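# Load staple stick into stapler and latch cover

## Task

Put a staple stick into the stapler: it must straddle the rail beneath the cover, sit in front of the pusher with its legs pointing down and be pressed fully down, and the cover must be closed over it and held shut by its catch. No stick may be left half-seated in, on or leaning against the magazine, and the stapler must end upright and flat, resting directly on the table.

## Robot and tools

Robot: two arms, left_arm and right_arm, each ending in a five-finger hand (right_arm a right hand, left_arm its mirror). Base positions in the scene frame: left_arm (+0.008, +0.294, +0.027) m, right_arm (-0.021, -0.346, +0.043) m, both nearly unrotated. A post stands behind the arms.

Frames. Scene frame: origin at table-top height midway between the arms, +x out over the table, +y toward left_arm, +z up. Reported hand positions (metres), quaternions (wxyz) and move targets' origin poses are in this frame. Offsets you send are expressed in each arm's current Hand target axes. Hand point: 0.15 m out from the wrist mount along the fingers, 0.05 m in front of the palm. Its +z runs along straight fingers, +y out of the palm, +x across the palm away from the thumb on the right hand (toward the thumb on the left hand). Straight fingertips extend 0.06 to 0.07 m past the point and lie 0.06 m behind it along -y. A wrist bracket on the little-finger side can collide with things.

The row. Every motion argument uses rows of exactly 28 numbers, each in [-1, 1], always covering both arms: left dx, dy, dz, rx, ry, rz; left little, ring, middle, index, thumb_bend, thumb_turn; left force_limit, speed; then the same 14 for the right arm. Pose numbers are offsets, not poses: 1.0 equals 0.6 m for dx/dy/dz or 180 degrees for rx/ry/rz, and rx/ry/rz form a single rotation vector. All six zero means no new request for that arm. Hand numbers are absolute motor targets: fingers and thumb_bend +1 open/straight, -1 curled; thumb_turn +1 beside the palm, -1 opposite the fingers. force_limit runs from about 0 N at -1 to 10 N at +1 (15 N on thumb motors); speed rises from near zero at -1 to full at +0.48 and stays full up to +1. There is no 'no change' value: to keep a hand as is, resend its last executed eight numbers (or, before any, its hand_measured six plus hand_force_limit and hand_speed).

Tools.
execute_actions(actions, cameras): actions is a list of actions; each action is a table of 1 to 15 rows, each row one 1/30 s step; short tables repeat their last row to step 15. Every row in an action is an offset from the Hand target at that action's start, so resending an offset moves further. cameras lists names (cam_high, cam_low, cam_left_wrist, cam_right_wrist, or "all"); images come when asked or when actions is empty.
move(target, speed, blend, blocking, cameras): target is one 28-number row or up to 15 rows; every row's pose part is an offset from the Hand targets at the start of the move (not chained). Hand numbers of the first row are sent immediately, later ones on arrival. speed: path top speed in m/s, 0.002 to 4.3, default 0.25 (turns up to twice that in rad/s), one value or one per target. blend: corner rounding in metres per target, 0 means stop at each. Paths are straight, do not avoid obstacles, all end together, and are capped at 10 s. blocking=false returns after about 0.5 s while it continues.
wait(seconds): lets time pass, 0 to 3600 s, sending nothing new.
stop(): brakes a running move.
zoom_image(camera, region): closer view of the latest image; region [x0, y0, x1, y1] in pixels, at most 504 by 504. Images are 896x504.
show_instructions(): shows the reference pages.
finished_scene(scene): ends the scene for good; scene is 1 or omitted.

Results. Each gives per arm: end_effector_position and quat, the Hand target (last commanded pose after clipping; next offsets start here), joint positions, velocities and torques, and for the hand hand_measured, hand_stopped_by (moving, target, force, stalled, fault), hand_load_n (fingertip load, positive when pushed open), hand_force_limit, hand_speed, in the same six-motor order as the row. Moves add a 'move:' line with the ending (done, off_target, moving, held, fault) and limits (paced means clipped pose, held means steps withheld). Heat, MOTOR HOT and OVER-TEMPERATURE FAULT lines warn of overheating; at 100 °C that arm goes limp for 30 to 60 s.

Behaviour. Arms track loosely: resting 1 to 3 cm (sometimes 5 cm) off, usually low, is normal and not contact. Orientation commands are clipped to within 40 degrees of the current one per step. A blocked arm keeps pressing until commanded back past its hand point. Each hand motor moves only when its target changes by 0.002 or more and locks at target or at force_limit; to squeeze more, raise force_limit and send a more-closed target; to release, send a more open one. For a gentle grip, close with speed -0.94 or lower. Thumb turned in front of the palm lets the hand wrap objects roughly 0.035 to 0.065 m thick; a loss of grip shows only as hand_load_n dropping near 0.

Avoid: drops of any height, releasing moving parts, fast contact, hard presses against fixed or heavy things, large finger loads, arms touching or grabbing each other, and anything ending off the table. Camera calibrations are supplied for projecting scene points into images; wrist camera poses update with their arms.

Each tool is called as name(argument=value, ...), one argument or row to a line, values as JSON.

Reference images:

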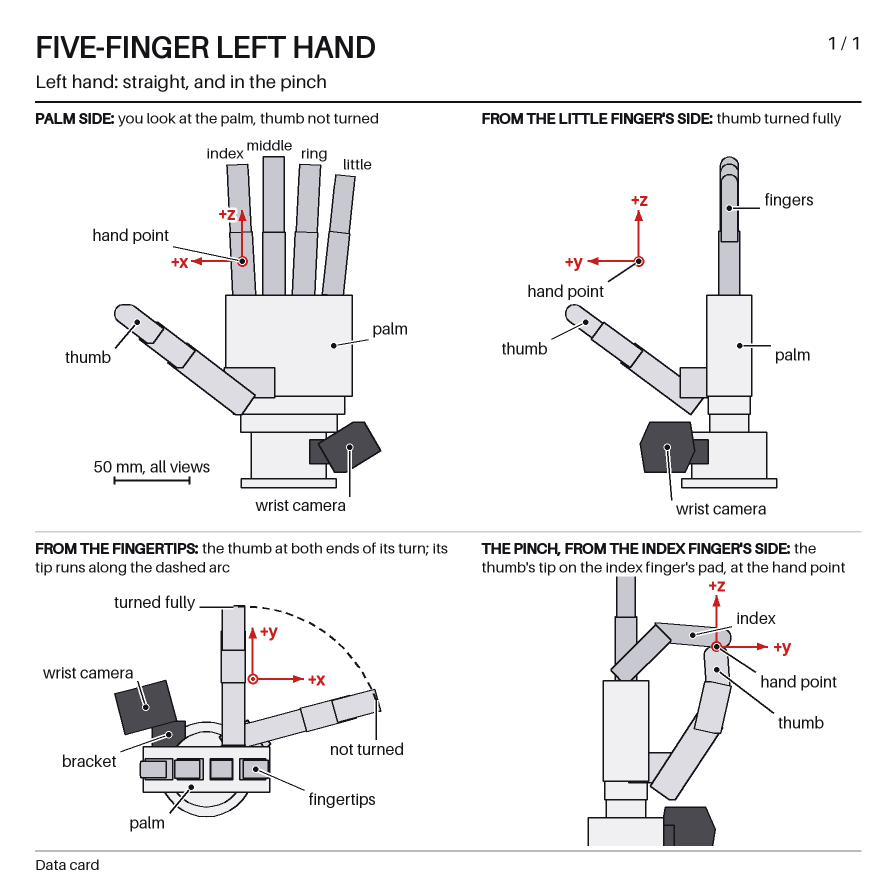

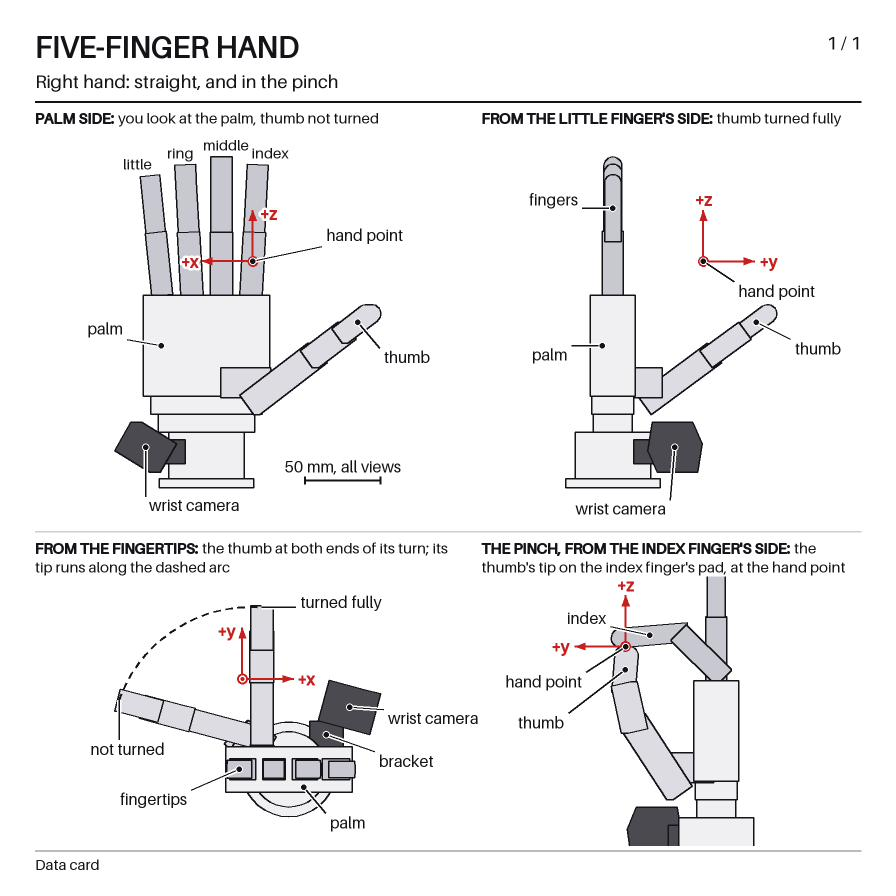

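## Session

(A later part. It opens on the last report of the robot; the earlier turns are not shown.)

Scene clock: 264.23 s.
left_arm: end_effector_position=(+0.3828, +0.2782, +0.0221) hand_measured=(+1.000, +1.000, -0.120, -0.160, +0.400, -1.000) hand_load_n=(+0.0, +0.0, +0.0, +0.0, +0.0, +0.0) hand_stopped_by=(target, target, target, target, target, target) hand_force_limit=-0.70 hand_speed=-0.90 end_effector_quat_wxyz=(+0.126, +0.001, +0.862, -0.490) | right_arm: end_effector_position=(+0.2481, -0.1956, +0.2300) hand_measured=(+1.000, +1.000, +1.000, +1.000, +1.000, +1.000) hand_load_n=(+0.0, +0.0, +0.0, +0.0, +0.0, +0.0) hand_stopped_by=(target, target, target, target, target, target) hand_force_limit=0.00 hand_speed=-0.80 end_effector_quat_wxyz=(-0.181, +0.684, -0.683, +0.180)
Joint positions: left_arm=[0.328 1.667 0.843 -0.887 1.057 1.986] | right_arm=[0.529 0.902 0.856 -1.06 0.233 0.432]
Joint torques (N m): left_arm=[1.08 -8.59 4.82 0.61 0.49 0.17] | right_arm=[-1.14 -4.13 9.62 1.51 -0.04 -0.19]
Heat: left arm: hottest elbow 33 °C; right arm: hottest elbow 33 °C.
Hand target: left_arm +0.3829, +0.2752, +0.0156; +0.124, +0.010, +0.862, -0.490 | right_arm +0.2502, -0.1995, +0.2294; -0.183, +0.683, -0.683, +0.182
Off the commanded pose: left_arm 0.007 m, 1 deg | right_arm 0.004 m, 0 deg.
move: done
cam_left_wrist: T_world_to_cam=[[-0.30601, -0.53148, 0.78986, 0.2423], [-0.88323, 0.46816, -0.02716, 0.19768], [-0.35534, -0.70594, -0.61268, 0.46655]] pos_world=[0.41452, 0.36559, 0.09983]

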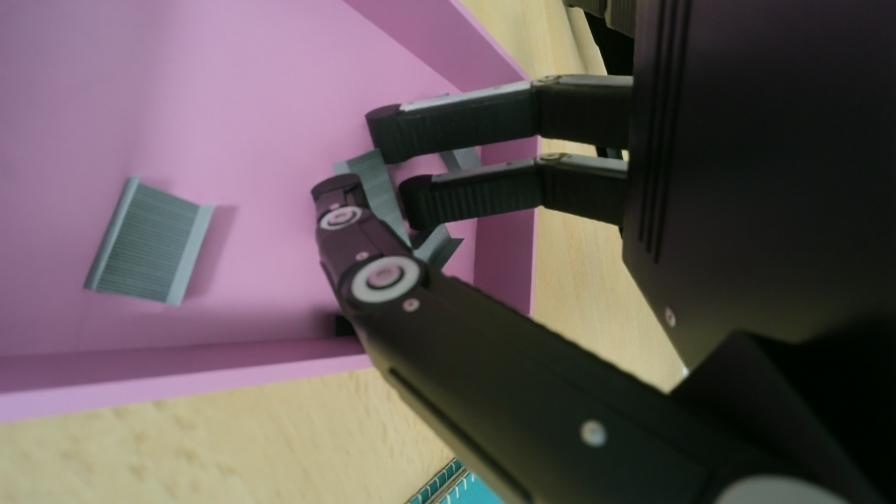

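move(
  target=[0.0008,0.0032,0.0018,0,0,0,1,1,-0.15,-0.20,0.4,-1,-0.8,-0.9,0,0,0,0,0,0,1,1,1,1,1,1,0,-0.8],
  cameras=["cam_left_wrist"],
  speed=0.05,
)

zoom_image(
  camera="cam_left_wrist",
  region=[260, 80, 460, 280],
)

Scene clock: 264.97 s.
left_arm: end_effector_position=(+0.3833, +0.2783, +0.0211) hand_measured=(+1.000, +1.000, -0.150, -0.200, +0.400, -1.000) hand_load_n=(+0.0, +0.0, +0.0, +0.0, +0.0, +0.0) hand_stopped_by=(target, target, target, target, target, target) hand_force_limit=-0.80 hand_speed=-0.90 end_effector_quat_wxyz=(+0.127, +0.001, +0.862, -0.491) | right_arm: end_effector_position=(+0.2481, -0.1956, +0.2300) hand_measured=(+1.000, +1.000, +1.000, +1.000, +1.000, +1.000) hand_load_n=(+0.0, +0.0, +0.0, +0.0, -0.5, +0.0) hand_stopped_by=(target, target, target, target, target, target) hand_force_limit=0.00 hand_speed=-0.80 end_effector_quat_wxyz=(-0.181, +0.684, -0.683, +0.180)
Joint positions: left_arm=[0.328 1.67 0.843 -0.884 1.057 1.986] | right_arm=[0.529 0.902 0.856 -1.06 0.233 0.432]
Joint torques (N m): left_arm=[1.03 -8.29 4.7 0.69 0.46 0.18] | right_arm=[-1.32 -4.31 9.69 1.48 -0.05 -0.19]
Heat: left arm: hottest elbow 33 °C; right arm: hottest elbow 33 °C.
Hand target: left_arm +0.3829, +0.2753, +0.0133; +0.124, +0.010, +0.862, -0.491 | right_arm +0.2502, -0.1995, +0.2294; -0.183, +0.683, -0.683, +0.182
Off the commanded pose: left_arm 0.008 m, 1 deg | right_arm 0.004 m, 0 deg.
move: done
cam_left_wrist: T_world_to_cam=[[-0.30668, -0.53118, 0.78981, 0.24352], [-0.88327, 0.46802, -0.02821, 0.19812], [-0.35466, -0.70627, -0.6127, 0.46593]] pos_world=[0.41492, 0.36569, 0.09873]

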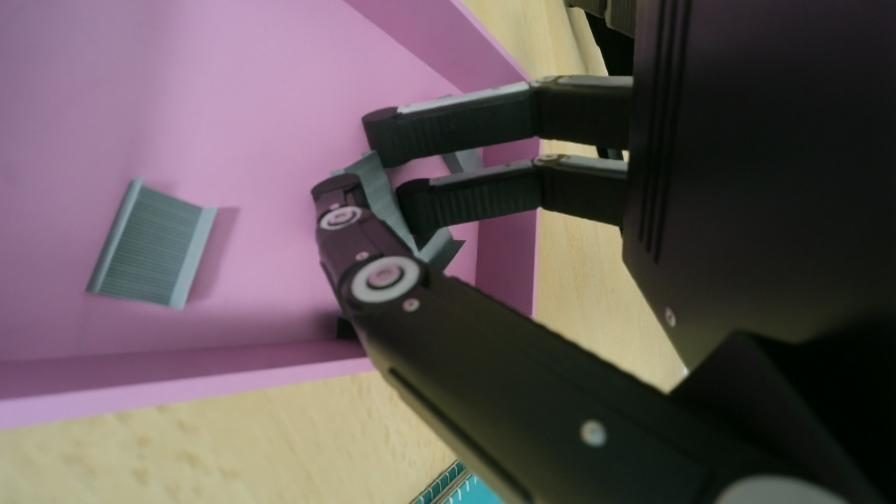

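Scaled by 2.520.

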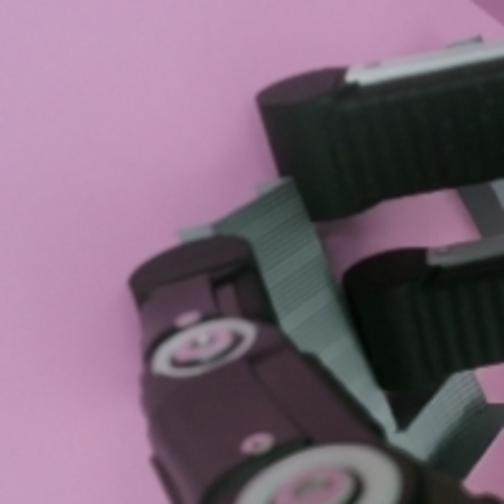

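move(
  target=[0,0,0,0,0,0,1,1,-0.20,-0.25,0.4,-1,-0.5,-0.95,0,0,0,0,0,0,1,1,1,1,1,1,0,-0.8],
  cameras=[],
  speed=0.05,
)

Scene clock: 265.90 s.
left_arm: end_effector_position=(+0.3835, +0.2782, +0.0212) hand_measured=(+1.000, +1.000, -0.178, -0.228, +0.400, -1.000) hand_load_n=(+0.0, +0.0, +3.0, +2.5, +3.5, +0.5) hand_stopped_by=(target, target, force, force, target, target) hand_force_limit=-0.50 hand_speed=-0.95 end_effector_quat_wxyz=(+0.127, +0.002, +0.862, -0.491) | right_arm: end_effector_position=(+0.2481, -0.1956, +0.2300) hand_measured=(+1.000, +1.000, +1.000, +1.000, +1.000, +1.000) hand_load_n=(+0.0, +0.0, +0.0, +0.0, +0.0, +0.0) hand_stopped_by=(target, target, target, target, target, target) hand_force_limit=0.00 hand_speed=-0.80 end_effector_quat_wxyz=(-0.181, +0.684, -0.683, +0.180)
Joint positions: left_arm=[0.328 1.67 0.843 -0.883 1.058 1.986] | right_arm=[0.529 0.902 0.856 -1.06 0.233 0.432]
Joint torques (N m): left_arm=[0.97 -8.29 4.66 0.7 0.42 0.18] | right_arm=[-1.2 -4.13 9.63 1.51 -0.05 -0.2]
Heat: left arm: hottest elbow 33 °C; right arm: hottest elbow 33 °C.
Hand target: left_arm +0.3829, +0.2753, +0.0133; +0.124, +0.010, +0.862, -0.491 | right_arm +0.2502, -0.1995, +0.2294; -0.183, +0.683, -0.683, +0.182
Off the commanded pose: left_arm 0.008 m, 1 deg | right_arm 0.004 m, 0 deg.
move: done

execute_actions(
  actions=[
    [[-0.0006,-0.0021,-0.0012,0,0,0,1,1,-0.204,-0.254,0.4,-1,-0.4,-0.9,0,0,0,0,0,0,1,1,1,1,1,1,0,-0.8]],
    [[-0.0006,-0.0021,-0.0012,0,0,0,1,1,-0.208,-0.258,0.4,-1,-0.4,-0.9,0,0,0,0,0,0,1,1,1,1,1,1,0,-0.8]],
    [[-0.0006,-0.0021,-0.0012,0,0,0,1,1,-0.212,-0.262,0.4,-1,-0.4,-0.9,0,0,0,0,0,0,1,1,1,1,1,1,0,-0.8]],
    [[-0.0006,-0.0021,-0.0012,0,0,0,1,1,-0.216,-0.266,0.4,-1,-0.4,-0.9,0,0,0,0,0,0,1,1,1,1,1,1,0,-0.8]],
    [[-0.0006,-0.0021,-0.0012,0,0,0,1,1,-0.220,-0.270,0.4,-1,-0.4,-0.9,0,0,0,0,0,0,1,1,1,1,1,1,0,-0.8]],
    [[-0.0006,-0.0021,-0.0012,0,0,0,1,1,-0.224,-0.274,0.4,-1,-0.4,-0.9,0,0,0,0,0,0,1,1,1,1,1,1,0,-0.8]],
  ],
  cameras=["cam_left_wrist"],
)

zoom_image(
  camera="cam_left_wrist",
  region=[260, 80, 460, 280],
)

Scene clock: 269.70 s.
left_arm: end_effector_position=(+0.3823, +0.2777, +0.0215) hand_measured=(+1.000, +1.000, -0.184, -0.242, +0.402, -1.000) hand_load_n=(+0.0, +0.0, +3.0, +3.5, +5.5, +0.0) hand_stopped_by=(target, target, force, force, target, target) hand_force_limit=-0.40 hand_speed=-0.90 end_effector_quat_wxyz=(+0.125, +0.001, +0.862, -0.492) | right_arm: end_effector_position=(+0.2481, -0.1956, +0.2300) hand_measured=(+1.000, +1.000, +1.000, +1.000, +1.000, +1.000) hand_load_n=(+0.0, +0.0, +0.0, +0.0, +0.0, +0.0) hand_stopped_by=(target, target, target, target, target, target) hand_force_limit=0.00 hand_speed=-0.80 end_effector_quat_wxyz=(-0.181, +0.684, -0.683, +0.180)
Joint positions: left_arm=[0.328 1.67 0.843 -0.889 1.059 1.988] | right_arm=[0.529 0.902 0.856 -1.06 0.233 0.432]
Joint torques (N m): left_arm=[0.91 -9.93 5.22 -0.14 0.41 0.16] | right_arm=[-1.2 -4.13 9.59 1.51 -0.06 -0.18]
Heat: left arm: hottest elbow 33 °C; right arm: hottest elbow 33 °C.
Hand target: left_arm +0.3830, +0.2752, +0.0222; +0.124, +0.010, +0.863, -0.490 | right_arm +0.2502, -0.1995, +0.2294; -0.183, +0.683, -0.683, +0.182
Off the commanded pose: left_arm 0.003 m, 1 deg | right_arm 0.004 m, 0 deg.
cam_left_wrist: T_world_to_cam=[[-0.30475, -0.52878, 0.79216, 0.24116], [-0.88301, 0.46859, -0.02691, 0.19734], [-0.35697, -0.70769, -0.60972, 0.46667]] pos_world=[0.41434, 0.3653, 0.09881]

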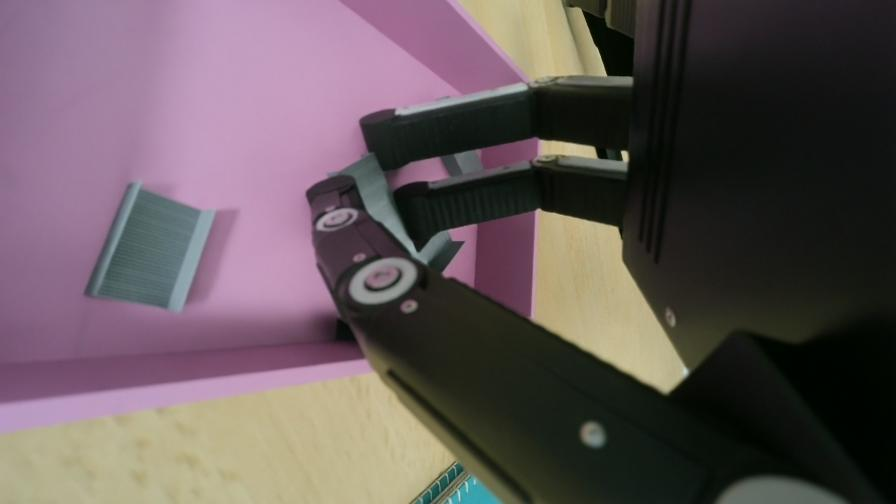

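Scaled by 2.520.

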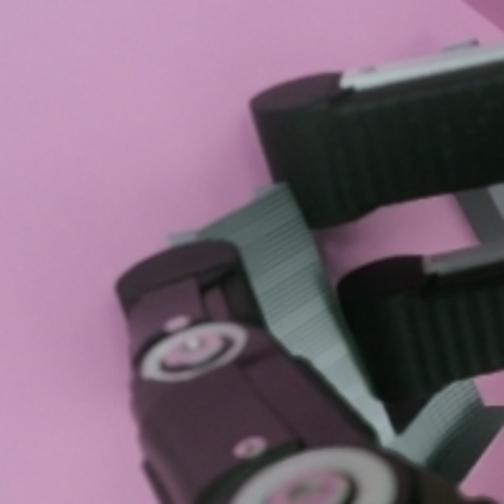

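execute_actions(
  actions=[
    [[-0.0006,-0.0021,-0.0012,0,0,0,1,1,-0.228,-0.278,0.4,-1,-0.4,-0.9,0,0,0,0,0,0,1,1,1,1,1,1,0,-0.8]],
    [[-0.0006,-0.0021,-0.0012,0,0,0,1,1,-0.232,-0.282,0.4,-1,-0.4,-0.9,0,0,0,0,0,0,1,1,1,1,1,1,0,-0.8]],
    [[-0.0006,-0.0021,-0.0012,0,0,0,1,1,-0.236,-0.286,0.4,-1,-0.4,-0.9,0,0,0,0,0,0,1,1,1,1,1,1,0,-0.8]],
    [[-0.0006,-0.0021,-0.0012,0,0,0,1,1,-0.240,-0.290,0.4,-1,-0.4,-0.9,0,0,0,0,0,0,1,1,1,1,1,1,0,-0.8]],
  ],
  cameras=["cam_left_wrist"],
)

zoom_image(
  camera="cam_left_wrist",
  region=[260, 80, 460, 280],
)

Scene clock: 272.23 s.
left_arm: end_effector_position=(+0.3786, +0.2765, +0.0221) hand_measured=(+1.000, +1.000, -0.184, -0.242, +0.402, -1.000) hand_load_n=(+0.0, +0.0, +3.0, +3.5, +6.0, +0.0) hand_stopped_by=(target, target, force, force, target, target) hand_force_limit=-0.40 hand_speed=-0.90 end_effector_quat_wxyz=(+0.118, -0.004, +0.861, -0.494) | right_arm: end_effector_position=(+0.2481, -0.1956, +0.2300) hand_measured=(+1.000, +1.000, +1.000, +1.000, +1.000, +1.000) hand_load_n=(+0.0, +0.0, +0.0, +0.0, +0.0, +0.0) hand_stopped_by=(target, target, target, target, target, target) hand_force_limit=0.00 hand_speed=-0.80 end_effector_quat_wxyz=(-0.181, +0.684, -0.683, +0.180)
Joint positions: left_arm=[0.328 1.67 0.843 -0.906 1.059 1.988] | right_arm=[0.529 0.902 0.856 -1.06 0.233 0.432]
Joint torques (N m): left_arm=[0.97 -11.11 5.49 -0.21 0.42 0.13] | right_arm=[-1.26 -4.01 9.59 1.47 -0.04 -0.2]
Heat: left arm: hottest elbow 33 °C; right arm: hottest elbow 33 °C.
Hand target: left_arm +0.3832, +0.2752, +0.0282; +0.124, +0.010, +0.863, -0.490 | right_arm +0.2502, -0.1995, +0.2294; -0.183, +0.683, -0.683, +0.182
Off the commanded pose: left_arm 0.008 m, 2 deg | right_arm 0.004 m, 0 deg.
cam_left_wrist: T_world_to_cam=[[-0.29144, -0.52448, 0.79999, 0.23244], [-0.88334, 0.4685, -0.01465, 0.19442], [-0.36712, -0.71093, -0.59984, 0.46938]] pos_world=[0.4118, 0.36452, 0.09845]

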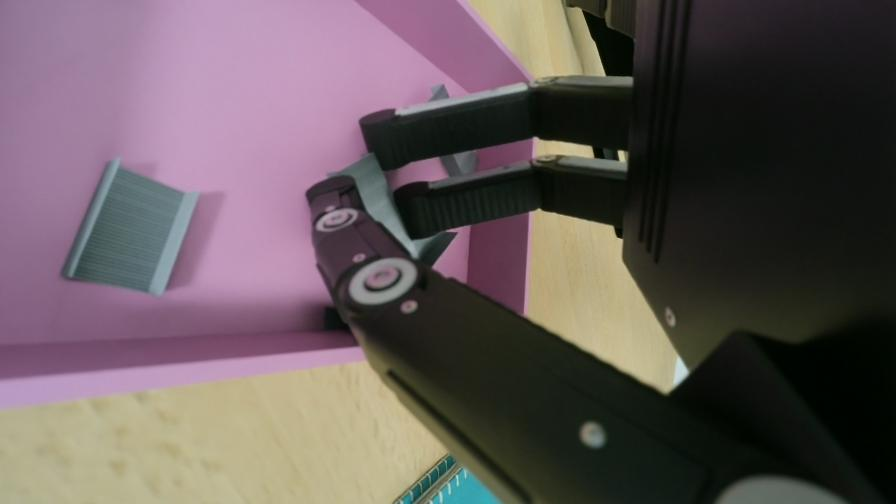

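Scaled by 2.520.

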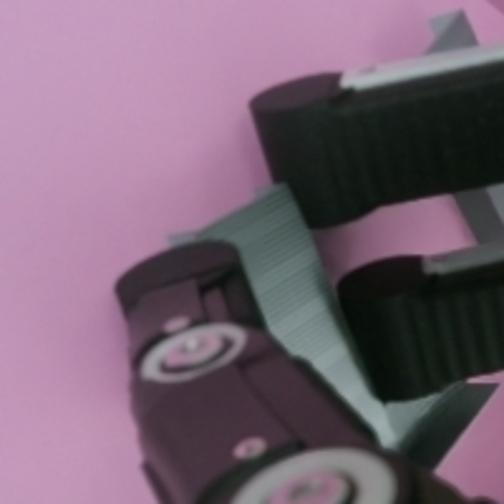

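execute_actions(
  actions=[
    [[-0.0022,-0.0019,-0.0009,0,0,0,1,1,-0.244,-0.294,0.4,-1,-0.4,-0.9,0,0,0,0,0,0,1,1,1,1,1,1,0,-0.8]],
    [[-0.0022,-0.0019,-0.0009,0,0,0,1,1,-0.248,-0.298,0.4,-1,-0.4,-0.9,0,0,0,0,0,0,1,1,1,1,1,1,0,-0.8]],
    [[-0.0022,-0.0019,-0.0009,0,0,0,1,1,-0.252,-0.302,0.4,-1,-0.4,-0.9,0,0,0,0,0,0,1,1,1,1,1,1,0,-0.8]],
    [[-0.0022,-0.0019,-0.0009,0,0,0,1,1,-0.256,-0.306,0.4,-1,-0.4,-0.9,0,0,0,0,0,0,1,1,1,1,1,1,0,-0.8]],
  ],
  cameras=["cam_left_wrist"],
)

zoom_image(
  camera="cam_left_wrist",
  region=[260, 80, 460, 280],
)

Scene clock: 274.87 s.
left_arm: end_effector_position=(+0.3760, +0.2757, +0.0247) hand_measured=(+1.000, +1.000, -0.192, -0.250, +0.400, -1.000) hand_load_n=(+0.0, +0.0, +0.5, +0.5, +0.5, +0.0) hand_stopped_by=(target, target, force, force, target, target) hand_force_limit=-0.40 hand_speed=-0.90 end_effector_quat_wxyz=(+0.114, -0.006, +0.861, -0.495) | right_arm: end_effector_position=(+0.2481, -0.1956, +0.2300) hand_measured=(+1.000, +1.000, +1.000, +1.000, +1.000, +1.000) hand_load_n=(+0.0, +0.0, +0.0, +0.0, +0.0, -0.5) hand_stopped_by=(target, target, target, target, target, target) hand_force_limit=0.00 hand_speed=-0.80 end_effector_quat_wxyz=(-0.181, +0.684, -0.683, +0.180)
Joint positions: left_arm=[0.328 1.664 0.843 -0.923 1.058 1.988] | right_arm=[0.529 0.902 0.856 -1.06 0.233 0.432]
Joint torques (N m): left_arm=[0.73 -10.93 6.64 -0.27 0.47 0.07] | right_arm=[-1.26 -4.25 9.61 1.5 -0.04 -0.2]
Heat: left arm: hottest elbow 33 °C; right arm: hottest elbow 33 °C.
Hand target: left_arm +0.3872, +0.2753, +0.0344; +0.124, +0.010, +0.863, -0.490 | right_arm +0.2502, -0.1995, +0.2294; -0.183, +0.683, -0.683, +0.182
Off the commanded pose: left_arm 0.015 m, 2 deg | right_arm 0.004 m, 0 deg.
cam_left_wrist: T_world_to_cam=[[-0.28408, -0.52258, 0.80387, 0.22584], [-0.88339, 0.46858, -0.00756, 0.19236], [-0.37273, -0.71228, -0.59476, 0.4718]] pos_world=[0.40994, 0.36393, 0.10052]

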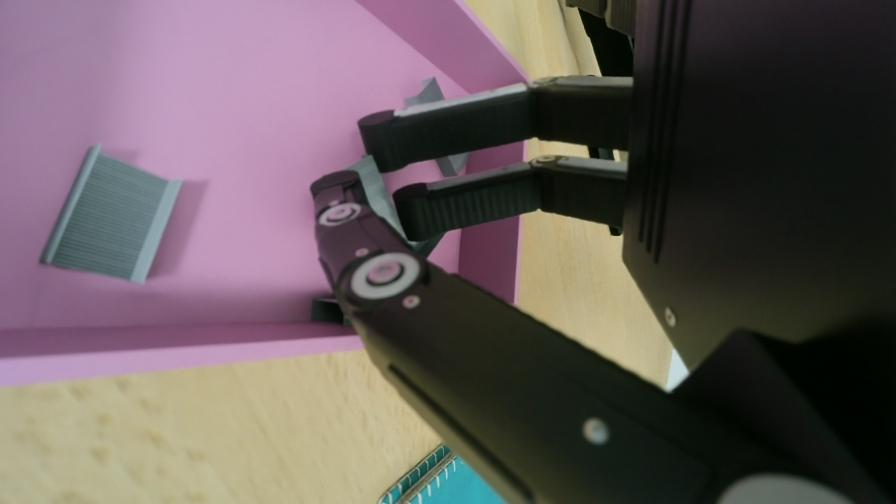

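Scaled by 2.520.

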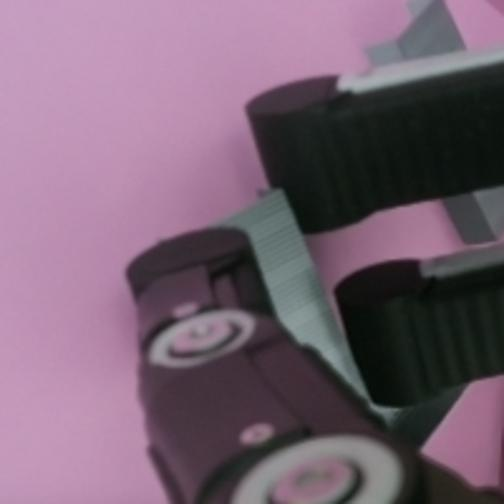

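move(
  target=[
    [0,0,0,0,0,0,1,1,-0.13,-0.17,0.4,-1,-0.6,-0.9,0,0,0,0,0,0,1,1,1,1,1,1,0,-0.8],
    [0.0262,0.0305,0.0153,0,0,0,1,1,-0.13,-0.17,0.4,-1,-0.6,-0.9,0,0,0,0,0,0,1,1,1,1,1,1,0,-0.8],
  ],
  cameras=["cam_left_wrist"],
  speed=0.04,
)

zoom_image(
  camera="cam_left_wrist",
  region=[260, 80, 460, 280],
)

Scene clock: 277.30 s.
left_arm: end_effector_position=(+0.3780, +0.2763, +0.0202) hand_measured=(+1.000, +1.000, -0.130, -0.170, +0.400, -1.000) hand_load_n=(+0.0, +0.0, -2.5, +0.0, +0.0, +0.0) hand_stopped_by=(target, target, target, target, target, target) hand_force_limit=-0.60 hand_speed=-0.90 end_effector_quat_wxyz=(+0.126, +0.003, +0.862, -0.492) | right_arm: end_effector_position=(+0.2481, -0.1956, +0.2300) hand_measured=(+1.000, +1.000, +1.000, +1.000, +1.000, +1.000) hand_load_n=(+0.0, +0.0, +0.0, +0.0, +0.0, +0.0) hand_stopped_by=(target, target, target, target, target, target) hand_force_limit=0.00 hand_speed=-0.80 end_effector_quat_wxyz=(-0.181, +0.684, -0.683, +0.180)
Joint positions: left_arm=[0.328 1.664 0.83 -0.884 1.059 1.994] | right_arm=[0.529 0.902 0.856 -1.06 0.233 0.432]
Joint torques (N m): left_arm=[1.26 -8.12 4.44 0.83 0.38 0.23] | right_arm=[-1.14 -4.07 9.68 1.48 -0.04 -0.21]
Heat: left arm: hottest elbow 33 °C; right arm: hottest elbow 33 °C.
Hand target: left_arm +0.3765, +0.2754, +0.0110; +0.124, +0.010, +0.863, -0.490 | right_arm +0.2502, -0.1995, +0.2294; -0.183, +0.683, -0.683, +0.182
Off the commanded pose: left_arm 0.009 m, 1 deg | right_arm 0.004 m, 0 deg.
move: done
cam_left_wrist: T_world_to_cam=[[-0.30862, -0.52858, 0.7908, 0.24156], [-0.8815, 0.47128, -0.02901, 0.19284], [-0.35735, -0.70604, -0.61139, 0.46313]] pos_world=[0.41004, 0.36379, 0.09773]

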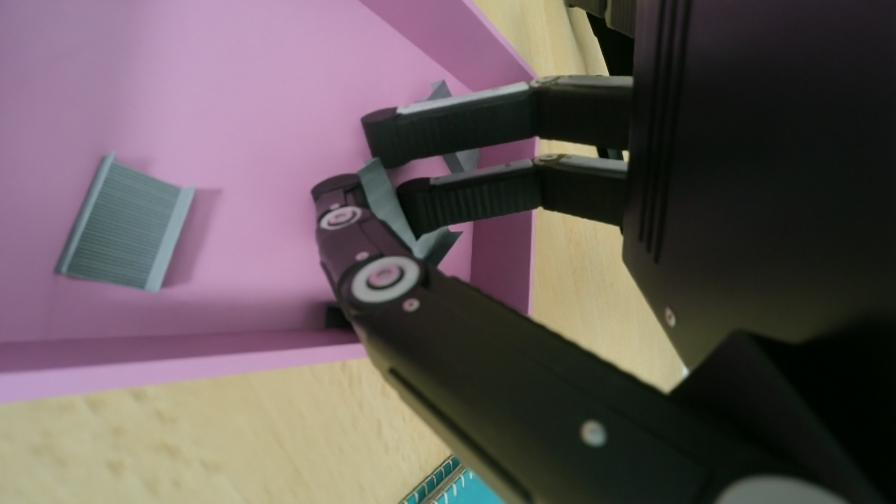

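Scaled by 2.520.

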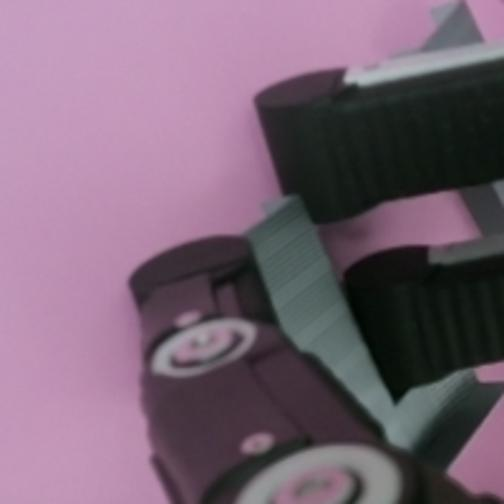

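move(
  target=[0,0,0,0,0,0,1,1,-0.21,-0.25,0.46,-1,-0.8,-0.9,0,0,0,0,0,0,1,1,1,1,1,1,0,-0.8],
  cameras=["cam_left_wrist"],
  speed=0.04,
)

zoom_image(
  camera="cam_left_wrist",
  region=[260, 80, 460, 280],
)

Scene clock: 278.83 s.
left_arm: end_effector_position=(+0.3778, +0.2759, +0.0202) hand_measured=(+1.000, +1.000, -0.174, -0.216, +0.460, -1.000) hand_load_n=(-0.5, +0.0, +1.5, +1.0, +0.0, +0.0) hand_stopped_by=(target, target, force, force, target, target) hand_force_limit=-0.80 hand_speed=-0.90 end_effector_quat_wxyz=(+0.126, +0.003, +0.861, -0.493) | right_arm: end_effector_position=(+0.2481, -0.1956, +0.2300) hand_measured=(+1.000, +1.000, +1.000, +1.000, +1.000, +1.000) hand_load_n=(+0.0, +0.0, +0.0, +0.0, +0.0, +0.0) hand_stopped_by=(target, target, target, target, target, target) hand_force_limit=0.00 hand_speed=-0.80 end_effector_quat_wxyz=(-0.181, +0.684, -0.683, +0.180)
Joint positions: left_arm=[0.328 1.664 0.829 -0.883 1.061 1.994] | right_arm=[0.529 0.902 0.856 -1.06 0.233 0.432]
Joint torques (N m): left_arm=[1.32 -8.18 4.46 0.75 0.28 0.21] | right_arm=[-1.44 -4.31 9.68 1.55 -0.04 -0.2]
Heat: left arm: hottest elbow 33 °C; right arm: hottest elbow 33 °C.
Hand target: left_arm +0.3764, +0.2753, +0.0109; +0.124, +0.010, +0.863, -0.490 | right_arm +0.2502, -0.1995, +0.2294; -0.183, +0.683, -0.683, +0.182
Off the commanded pose: left_arm 0.009 m, 1 deg | right_arm 0.004 m, 0 deg.
move: done
cam_left_wrist: T_world_to_cam=[[-0.30871, -0.5269, 0.79188, 0.2408], [-0.88167, 0.47088, -0.0304, 0.19305], [-0.35687, -0.70756, -0.60992, 0.4629]] pos_world=[0.40974, 0.3635, 0.09752]

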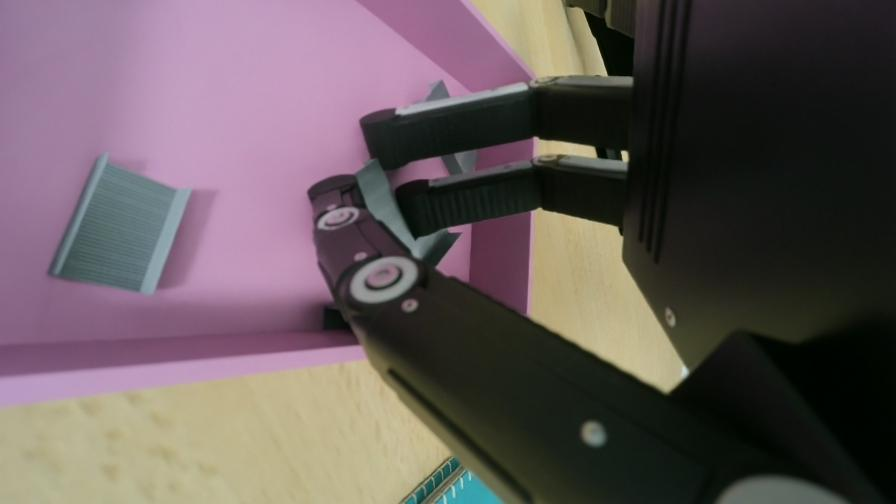

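Scaled by 2.520.

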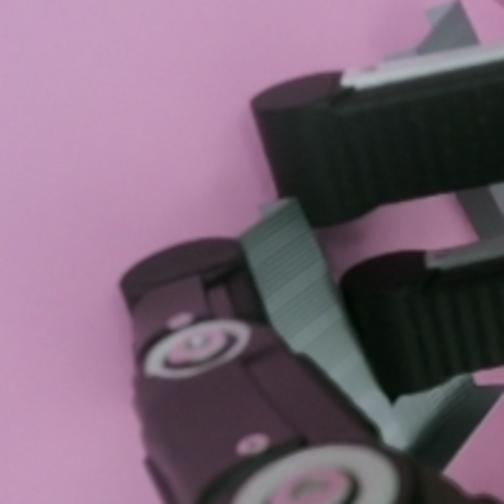

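move(
  target=[0.0019,0.007,0.0041,0,0,0,1,1,-0.21,-0.25,0.46,-1,-0.8,-0.9,0,0,0,0,0,0,1,1,1,1,1,1,0,-0.8],
  cameras=["cam_left_wrist"],
  speed=0.04,
)

zoom_image(
  camera="cam_left_wrist",
  region=[260, 80, 460, 280],
)

Scene clock: 279.60 s.
left_arm: end_effector_position=(+0.3779, +0.2757, +0.0198) hand_measured=(+1.000, +1.000, -0.174, -0.216, +0.460, -1.000) hand_load_n=(+0.0, +0.0, +1.5, +1.5, +0.0, +0.0) hand_stopped_by=(target, target, force, force, target, target) hand_force_limit=-0.80 hand_speed=-0.90 end_effector_quat_wxyz=(+0.128, +0.003, +0.861, -0.493) | right_arm: end_effector_position=(+0.2481, -0.1956, +0.2300) hand_measured=(+1.000, +1.000, +1.000, +1.000, +1.000, +1.000) hand_load_n=(+0.0, +0.0, +0.0, +0.0, +0.0, -0.5) hand_stopped_by=(target, target, target, target, target, target) hand_force_limit=0.00 hand_speed=-0.80 end_effector_quat_wxyz=(-0.181, +0.684, -0.683, +0.180)
Joint positions: left_arm=[0.328 1.664 0.826 -0.878 1.062 1.994] | right_arm=[0.529 0.902 0.856 -1.06 0.233 0.432]
Joint torques (N m): left_arm=[1.44 -7.3 4.36 1.14 0.23 0.23] | right_arm=[-1.26 -4.25 9.63 1.51 -0.03 -0.21]
Heat: left arm: hottest elbow 33 °C; right arm: hottest elbow 34 °C.
Hand target: left_arm +0.3764, +0.2753, +0.0060; +0.124, +0.010, +0.863, -0.490 | right_arm +0.2502, -0.1995, +0.2294; -0.183, +0.683, -0.683, +0.182
Off the commanded pose: left_arm 0.014 m, 1 deg | right_arm 0.004 m, 0 deg.
move: off_target (left_arm)
cam_left_wrist: T_world_to_cam=[[-0.3113, -0.52658, 0.79108, 0.24199], [-0.88165, 0.4707, -0.03362, 0.1934], [-0.35465, -0.70793, -0.61079, 0.46179]] pos_world=[0.40962, 0.36331, 0.09712]

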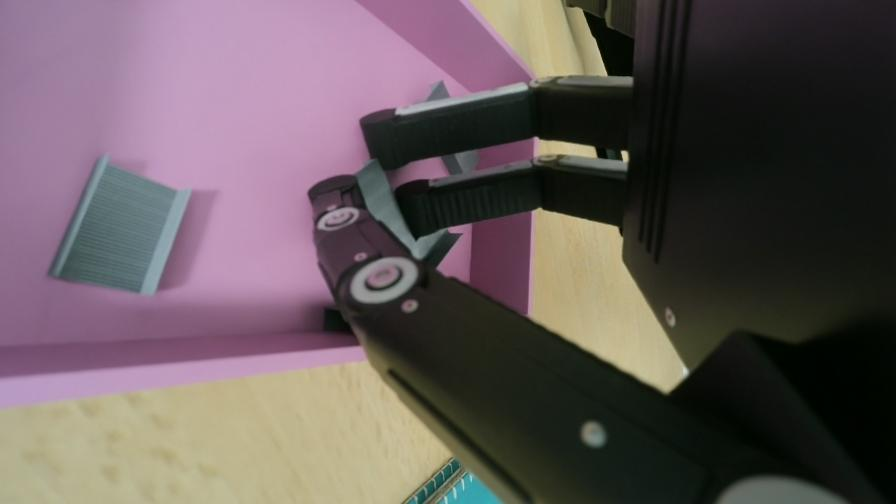

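Scaled by 2.520.

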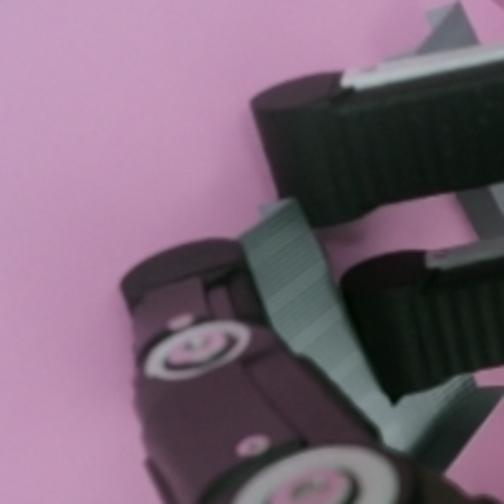

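move(
  target=[0,0,0,0,0,0,1,1,-0.28,-0.32,0.46,-1,-0.2,-0.95,0,0,0,0,0,0,1,1,1,1,1,1,0,-0.8],
  cameras=["cam_left_wrist"],
  speed=0.04,
)

zoom_image(
  camera="cam_left_wrist",
  region=[260, 80, 460, 280],
)

Scene clock: 280.63 s.
left_arm: end_effector_position=(+0.3783, +0.2746, +0.0207) hand_measured=(+1.000, +1.000, -0.226, -0.284, +0.460, -1.000) hand_load_n=(+0.0, +0.0, +3.5, +4.0, +3.5, +0.5) hand_stopped_by=(target, target, force, force, target, target) hand_force_limit=-0.20 hand_speed=-0.95 end_effector_quat_wxyz=(+0.129, +0.003, +0.859, -0.496) | right_arm: end_effector_position=(+0.2481, -0.1956, +0.2300) hand_measured=(+1.000, +1.000, +1.000, +1.000, +1.000, +1.000) hand_load_n=(+0.0, +0.0, +0.0, +0.0, +0.0, +0.0) hand_stopped_by=(target, target, target, target, target, target) hand_force_limit=0.00 hand_speed=-0.80 end_effector_quat_wxyz=(-0.181, +0.684, -0.683, +0.180)
Joint positions: left_arm=[0.328 1.664 0.826 -0.878 1.07 1.994] | right_arm=[0.529 0.902 0.856 -1.06 0.233 0.432]
Joint torques (N m): left_arm=[1.49 -7.41 4.4 1.07 -0.04 0.21] | right_arm=[-1.03 -4.13 9.61 1.47 -0.05 -0.2]
Heat: left arm: hottest elbow 33 °C; right arm: hottest elbow 34 °C.
Hand target: left_arm +0.3765, +0.2753, +0.0060; +0.124, +0.010, +0.863, -0.490 | right_arm +0.2502, -0.1995, +0.2294; -0.183, +0.683, -0.683, +0.182
Off the commanded pose: left_arm 0.015 m, 1 deg | right_arm 0.004 m, 0 deg.
move: done
cam_left_wrist: T_world_to_cam=[[-0.31262, -0.52132, 0.79403, 0.23983], [-0.8821, 0.46943, -0.03909, 0.19489], [-0.35237, -0.71264, -0.60662, 0.46208]] pos_world=[0.40971, 0.36284, 0.09749]

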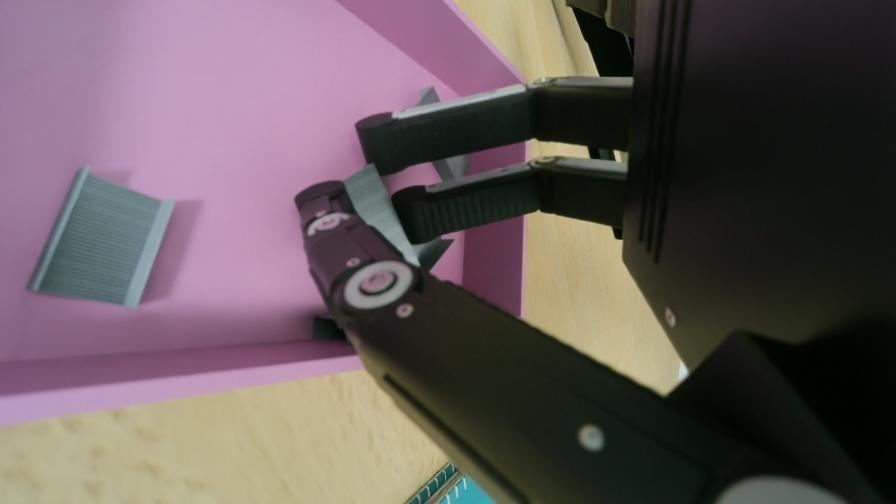

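Scaled by 2.520.

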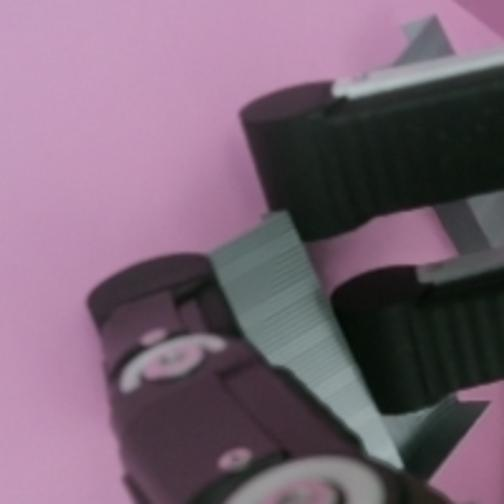

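execute_actions(
  actions=[
    [[-0.0008,-0.0028,-0.0016,0,0,0,1,1,-0.284,-0.324,0.46,-1,-0.3,-0.9,0,0,0,0,0,0,1,1,1,1,1,1,0,-0.8]],
    [[-0.0008,-0.0028,-0.0016,0,0,0,1,1,-0.288,-0.328,0.46,-1,-0.3,-0.9,0,0,0,0,0,0,1,1,1,1,1,1,0,-0.8]],
    [[-0.0008,-0.0028,-0.0016,0,0,0,1,1,-0.292,-0.332,0.46,-1,-0.3,-0.9,0,0,0,0,0,0,1,1,1,1,1,1,0,-0.8]],
    [[-0.0008,-0.0028,-0.0016,0,0,0,1,1,-0.296,-0.336,0.46,-1,-0.3,-0.9,0,0,0,0,0,0,1,1,1,1,1,1,0,-0.8]],
    [[-0.0008,-0.0028,-0.0016,0,0,0,1,1,-0.300,-0.340,0.46,-1,-0.3,-0.9,0,0,0,0,0,0,1,1,1,1,1,1,0,-0.8]],
    [[-0.0008,-0.0028,-0.0016,0,0,0,1,1,-0.304,-0.344,0.46,-1,-0.3,-0.9,0,0,0,0,0,0,1,1,1,1,1,1,0,-0.8]],
  ],
  cameras=["cam_left_wrist"],
)

zoom_image(
  camera="cam_left_wrist",
  region=[260, 80, 460, 280],
)

Scene clock: 284.43 s.
left_arm: end_effector_position=(+0.3771, +0.2741, +0.0209) hand_measured=(+1.000, +1.000, -0.226, -0.292, +0.460, -1.000) hand_load_n=(+0.0, +0.0, +4.0, +3.0, +4.0, +0.0) hand_stopped_by=(target, target, force, force, target, target) hand_force_limit=-0.30 hand_speed=-0.90 end_effector_quat_wxyz=(+0.127, +0.002, +0.859, -0.497) | right_arm: end_effector_position=(+0.2481, -0.1956, +0.2300) hand_measured=(+1.000, +1.000, +1.000, +1.000, +1.000, +1.000) hand_load_n=(+0.0, +0.0, +0.0, +0.0, +0.0, -0.5) hand_stopped_by=(target, target, target, target, target, target) hand_force_limit=0.00 hand_speed=-0.80 end_effector_quat_wxyz=(-0.181, +0.684, -0.683, +0.180)
Joint positions: left_arm=[0.328 1.664 0.826 -0.884 1.07 1.996] | right_arm=[0.529 0.902 0.856 -1.06 0.233 0.432]
Joint torques (N m): left_arm=[1.44 -9.47 5.11 -0.13 -0.05 0.17] | right_arm=[-1.26 -4.37 9.62 1.42 -0.03 -0.21]
Heat: left arm: hottest elbow 33 °C; right arm: hottest elbow 34 °C.
Hand target: left_arm +0.3767, +0.2753, +0.0179; +0.124, +0.010, +0.863, -0.490 | right_arm +0.2502, -0.1995, +0.2294; -0.183, +0.683, -0.683, +0.182
Off the commanded pose: left_arm 0.003 m, 1 deg | right_arm 0.004 m, 0 deg.
cam_left_wrist: T_world_to_cam=[[-0.30954, -0.51967, 0.79632, 0.23736], [-0.88183, 0.4702, -0.03593, 0.19364], [-0.35576, -0.71334, -0.60381, 0.46295]] pos_world=[0.40893, 0.36254, 0.09748]

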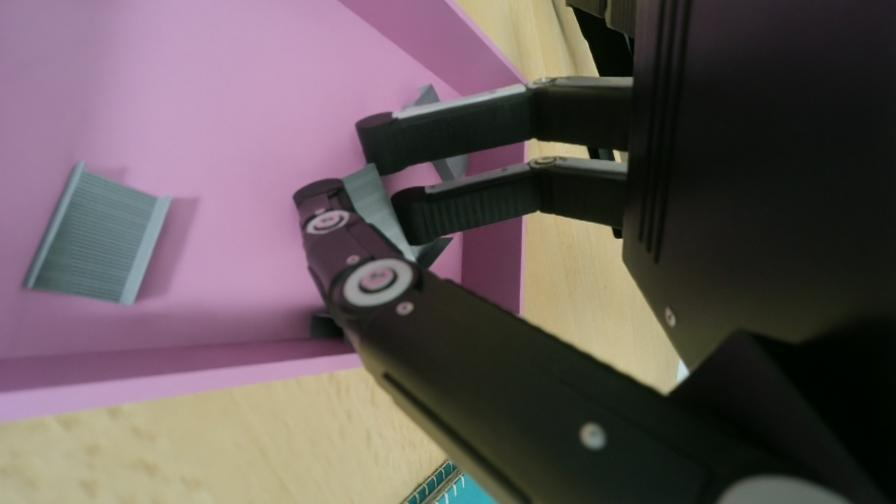

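Scaled by 2.520.

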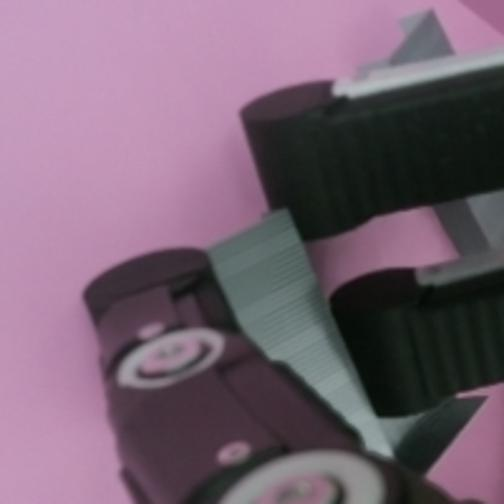

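execute_actions(
  actions=[
    [[-0.0022,-0.0033,-0.0018,0,0,0,1,1,-0.308,-0.348,0.46,-1,-0.3,-0.9,0,0,0,0,0,0,1,1,1,1,1,1,0,-0.8]],
    [[-0.0022,-0.0033,-0.0018,0,0,0,1,1,-0.312,-0.352,0.46,-1,-0.3,-0.9,0,0,0,0,0,0,1,1,1,1,1,1,0,-0.8]],
    [[-0.0022,-0.0033,-0.0018,0,0,0,1,1,-0.316,-0.356,0.46,-1,-0.3,-0.9,0,0,0,0,0,0,1,1,1,1,1,1,0,-0.8]],
    [[-0.0022,-0.0033,-0.0018,0,0,0,1,1,-0.320,-0.360,0.46,-1,-0.3,-0.9,0,0,0,0,0,0,1,1,1,1,1,1,0,-0.8]],
  ],
  cameras=["cam_left_wrist"],
)

zoom_image(
  camera="cam_left_wrist",
  region=[260, 80, 460, 280],
)

Scene clock: 287.13 s.
left_arm: end_effector_position=(+0.3733, +0.2739, +0.0224) hand_measured=(+1.000, +1.000, -0.226, -0.316, +0.462, -1.000) hand_load_n=(+0.5, -0.5, +3.0, +3.5, +6.5, -1.0) hand_stopped_by=(target, target, force, force, target, target) hand_force_limit=-0.30 hand_speed=-0.90 end_effector_quat_wxyz=(+0.120, +0.000, +0.860, -0.496) | right_arm: end_effector_position=(+0.2481, -0.1956, +0.2300) hand_measured=(+1.000, +1.000, +1.000, +1.000, +1.000, +1.000) hand_load_n=(+0.0, +0.0, +0.0, +0.0, +0.0, +0.0) hand_stopped_by=(target, target, target, target, target, target) hand_force_limit=0.00 hand_speed=-0.80 end_effector_quat_wxyz=(-0.181, +0.684, -0.683, +0.180)
Joint positions: left_arm=[0.328 1.66 0.827 -0.906 1.064 1.999] | right_arm=[0.529 0.902 0.856 -1.06 0.233 0.432]
Joint torques (N m): left_arm=[1.2 -10.46 6.04 -0.29 0.2 0.09] | right_arm=[-1.26 -4.13 9.7 1.5 -0.03 -0.19]
Heat: left arm: hottest elbow 33 °C; right arm: hottest elbow 34 °C.
Hand target: left_arm +0.3798, +0.2754, +0.0279; +0.124, +0.010, +0.863, -0.490 | right_arm +0.2502, -0.1995, +0.2294; -0.183, +0.683, -0.683, +0.182
Off the commanded pose: left_arm 0.009 m, 1 deg | right_arm 0.004 m, 0 deg.
cam_left_wrist: T_world_to_cam=[[-0.29867, -0.51978, 0.80039, 0.23076], [-0.88099, 0.47263, -0.02182, 0.18912], [-0.36695, -0.71165, -0.59908, 0.46591]] pos_world=[0.4065, 0.36213, 0.09854]

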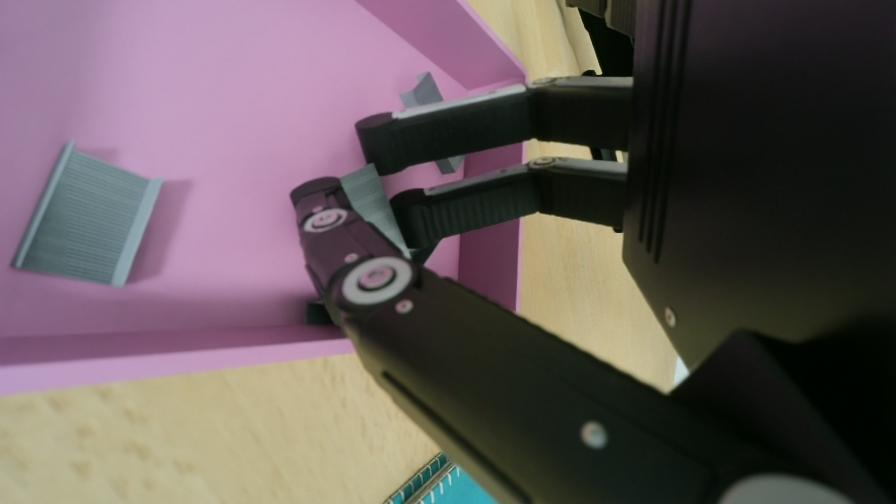

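Scaled by 2.520.

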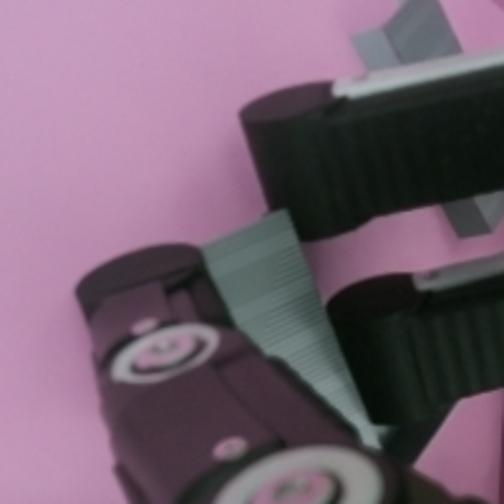

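execute_actions(
  actions=[
    [[-0.0022,-0.0033,-0.0018,0,0,0,1,1,-0.320,-0.360,0.46,-1,-0.4,-0.9,0,0,0,0,0,0,1,1,1,1,1,1,0,-0.8]],
    [[-0.0022,-0.0033,-0.0018,0,0,0,1,1,-0.320,-0.360,0.46,-1,-0.4,-0.9,0,0,0,0,0,0,1,1,1,1,1,1,0,-0.8]],
    [[-0.0022,-0.0033,-0.0018,0,0,0,1,1,-0.320,-0.360,0.46,-1,-0.4,-0.9,0,0,0,0,0,0,1,1,1,1,1,1,0,-0.8]],
  ],
  cameras=["cam_left_wrist"],
)

zoom_image(
  camera="cam_left_wrist",
  region=[260, 80, 460, 280],
)

Scene clock: 289.23 s.
left_arm: end_effector_position=(+0.3705, +0.2739, +0.0253) hand_measured=(+1.000, +1.000, -0.226, -0.316, +0.460, -1.000) hand_load_n=(+0.0, +0.0, +0.5, +0.5, +0.5, +0.0) hand_stopped_by=(target, target, force, force, target, target) hand_force_limit=-0.40 hand_speed=-0.90 end_effector_quat_wxyz=(+0.113, -0.003, +0.861, -0.496) | right_arm: end_effector_position=(+0.2481, -0.1956, +0.2300) hand_measured=(+1.000, +1.000, +1.000, +1.000, +1.000, +1.000) hand_load_n=(+0.0, +0.0, -0.5, -0.5, -0.5, +0.0) hand_stopped_by=(target, target, target, target, target, target) hand_force_limit=0.00 hand_speed=-0.80 end_effector_quat_wxyz=(-0.181, +0.684, -0.683, +0.180)
Joint positions: left_arm=[0.328 1.654 0.831 -0.929 1.058 1.999] | right_arm=[0.529 0.902 0.856 -1.06 0.233 0.432]
Joint torques (N m): left_arm=[0.91 -10.81 6.67 -0.2 0.45 0.05] | right_arm=[-1.14 -4.19 9.69 1.39 -0.03 -0.2]
Heat: left arm: hottest elbow 33 °C; right arm: hottest elbow 34 °C.
Hand target: left_arm +0.3823, +0.2755, +0.0354; +0.124, +0.010, +0.863, -0.490 | right_arm +0.2502, -0.1995, +0.2294; -0.183, +0.683, -0.683, +0.182
Off the commanded pose: left_arm 0.015 m, 2 deg | right_arm 0.004 m, 0 deg.
cam_left_wrist: T_world_to_cam=[[-0.28784, -0.52041, 0.80394, 0.22367], [-0.88077, 0.47346, -0.00887, 0.18613], [-0.37602, -0.71064, -0.59464, 0.4695]] pos_world=[0.40486, 0.36192, 0.10102]

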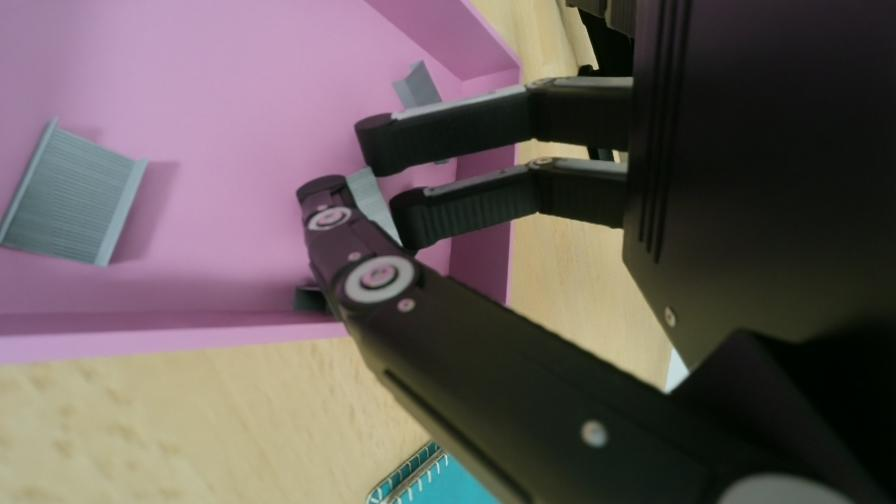

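Scaled by 2.520.

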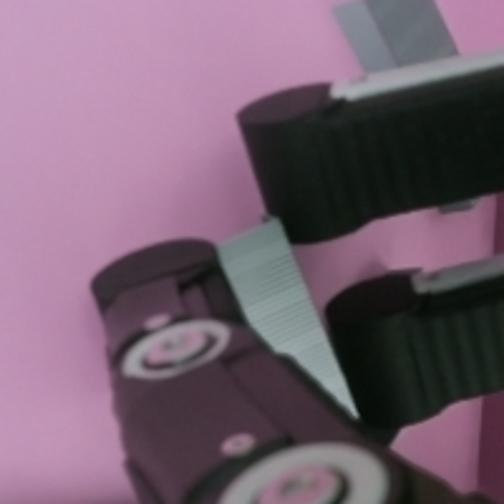

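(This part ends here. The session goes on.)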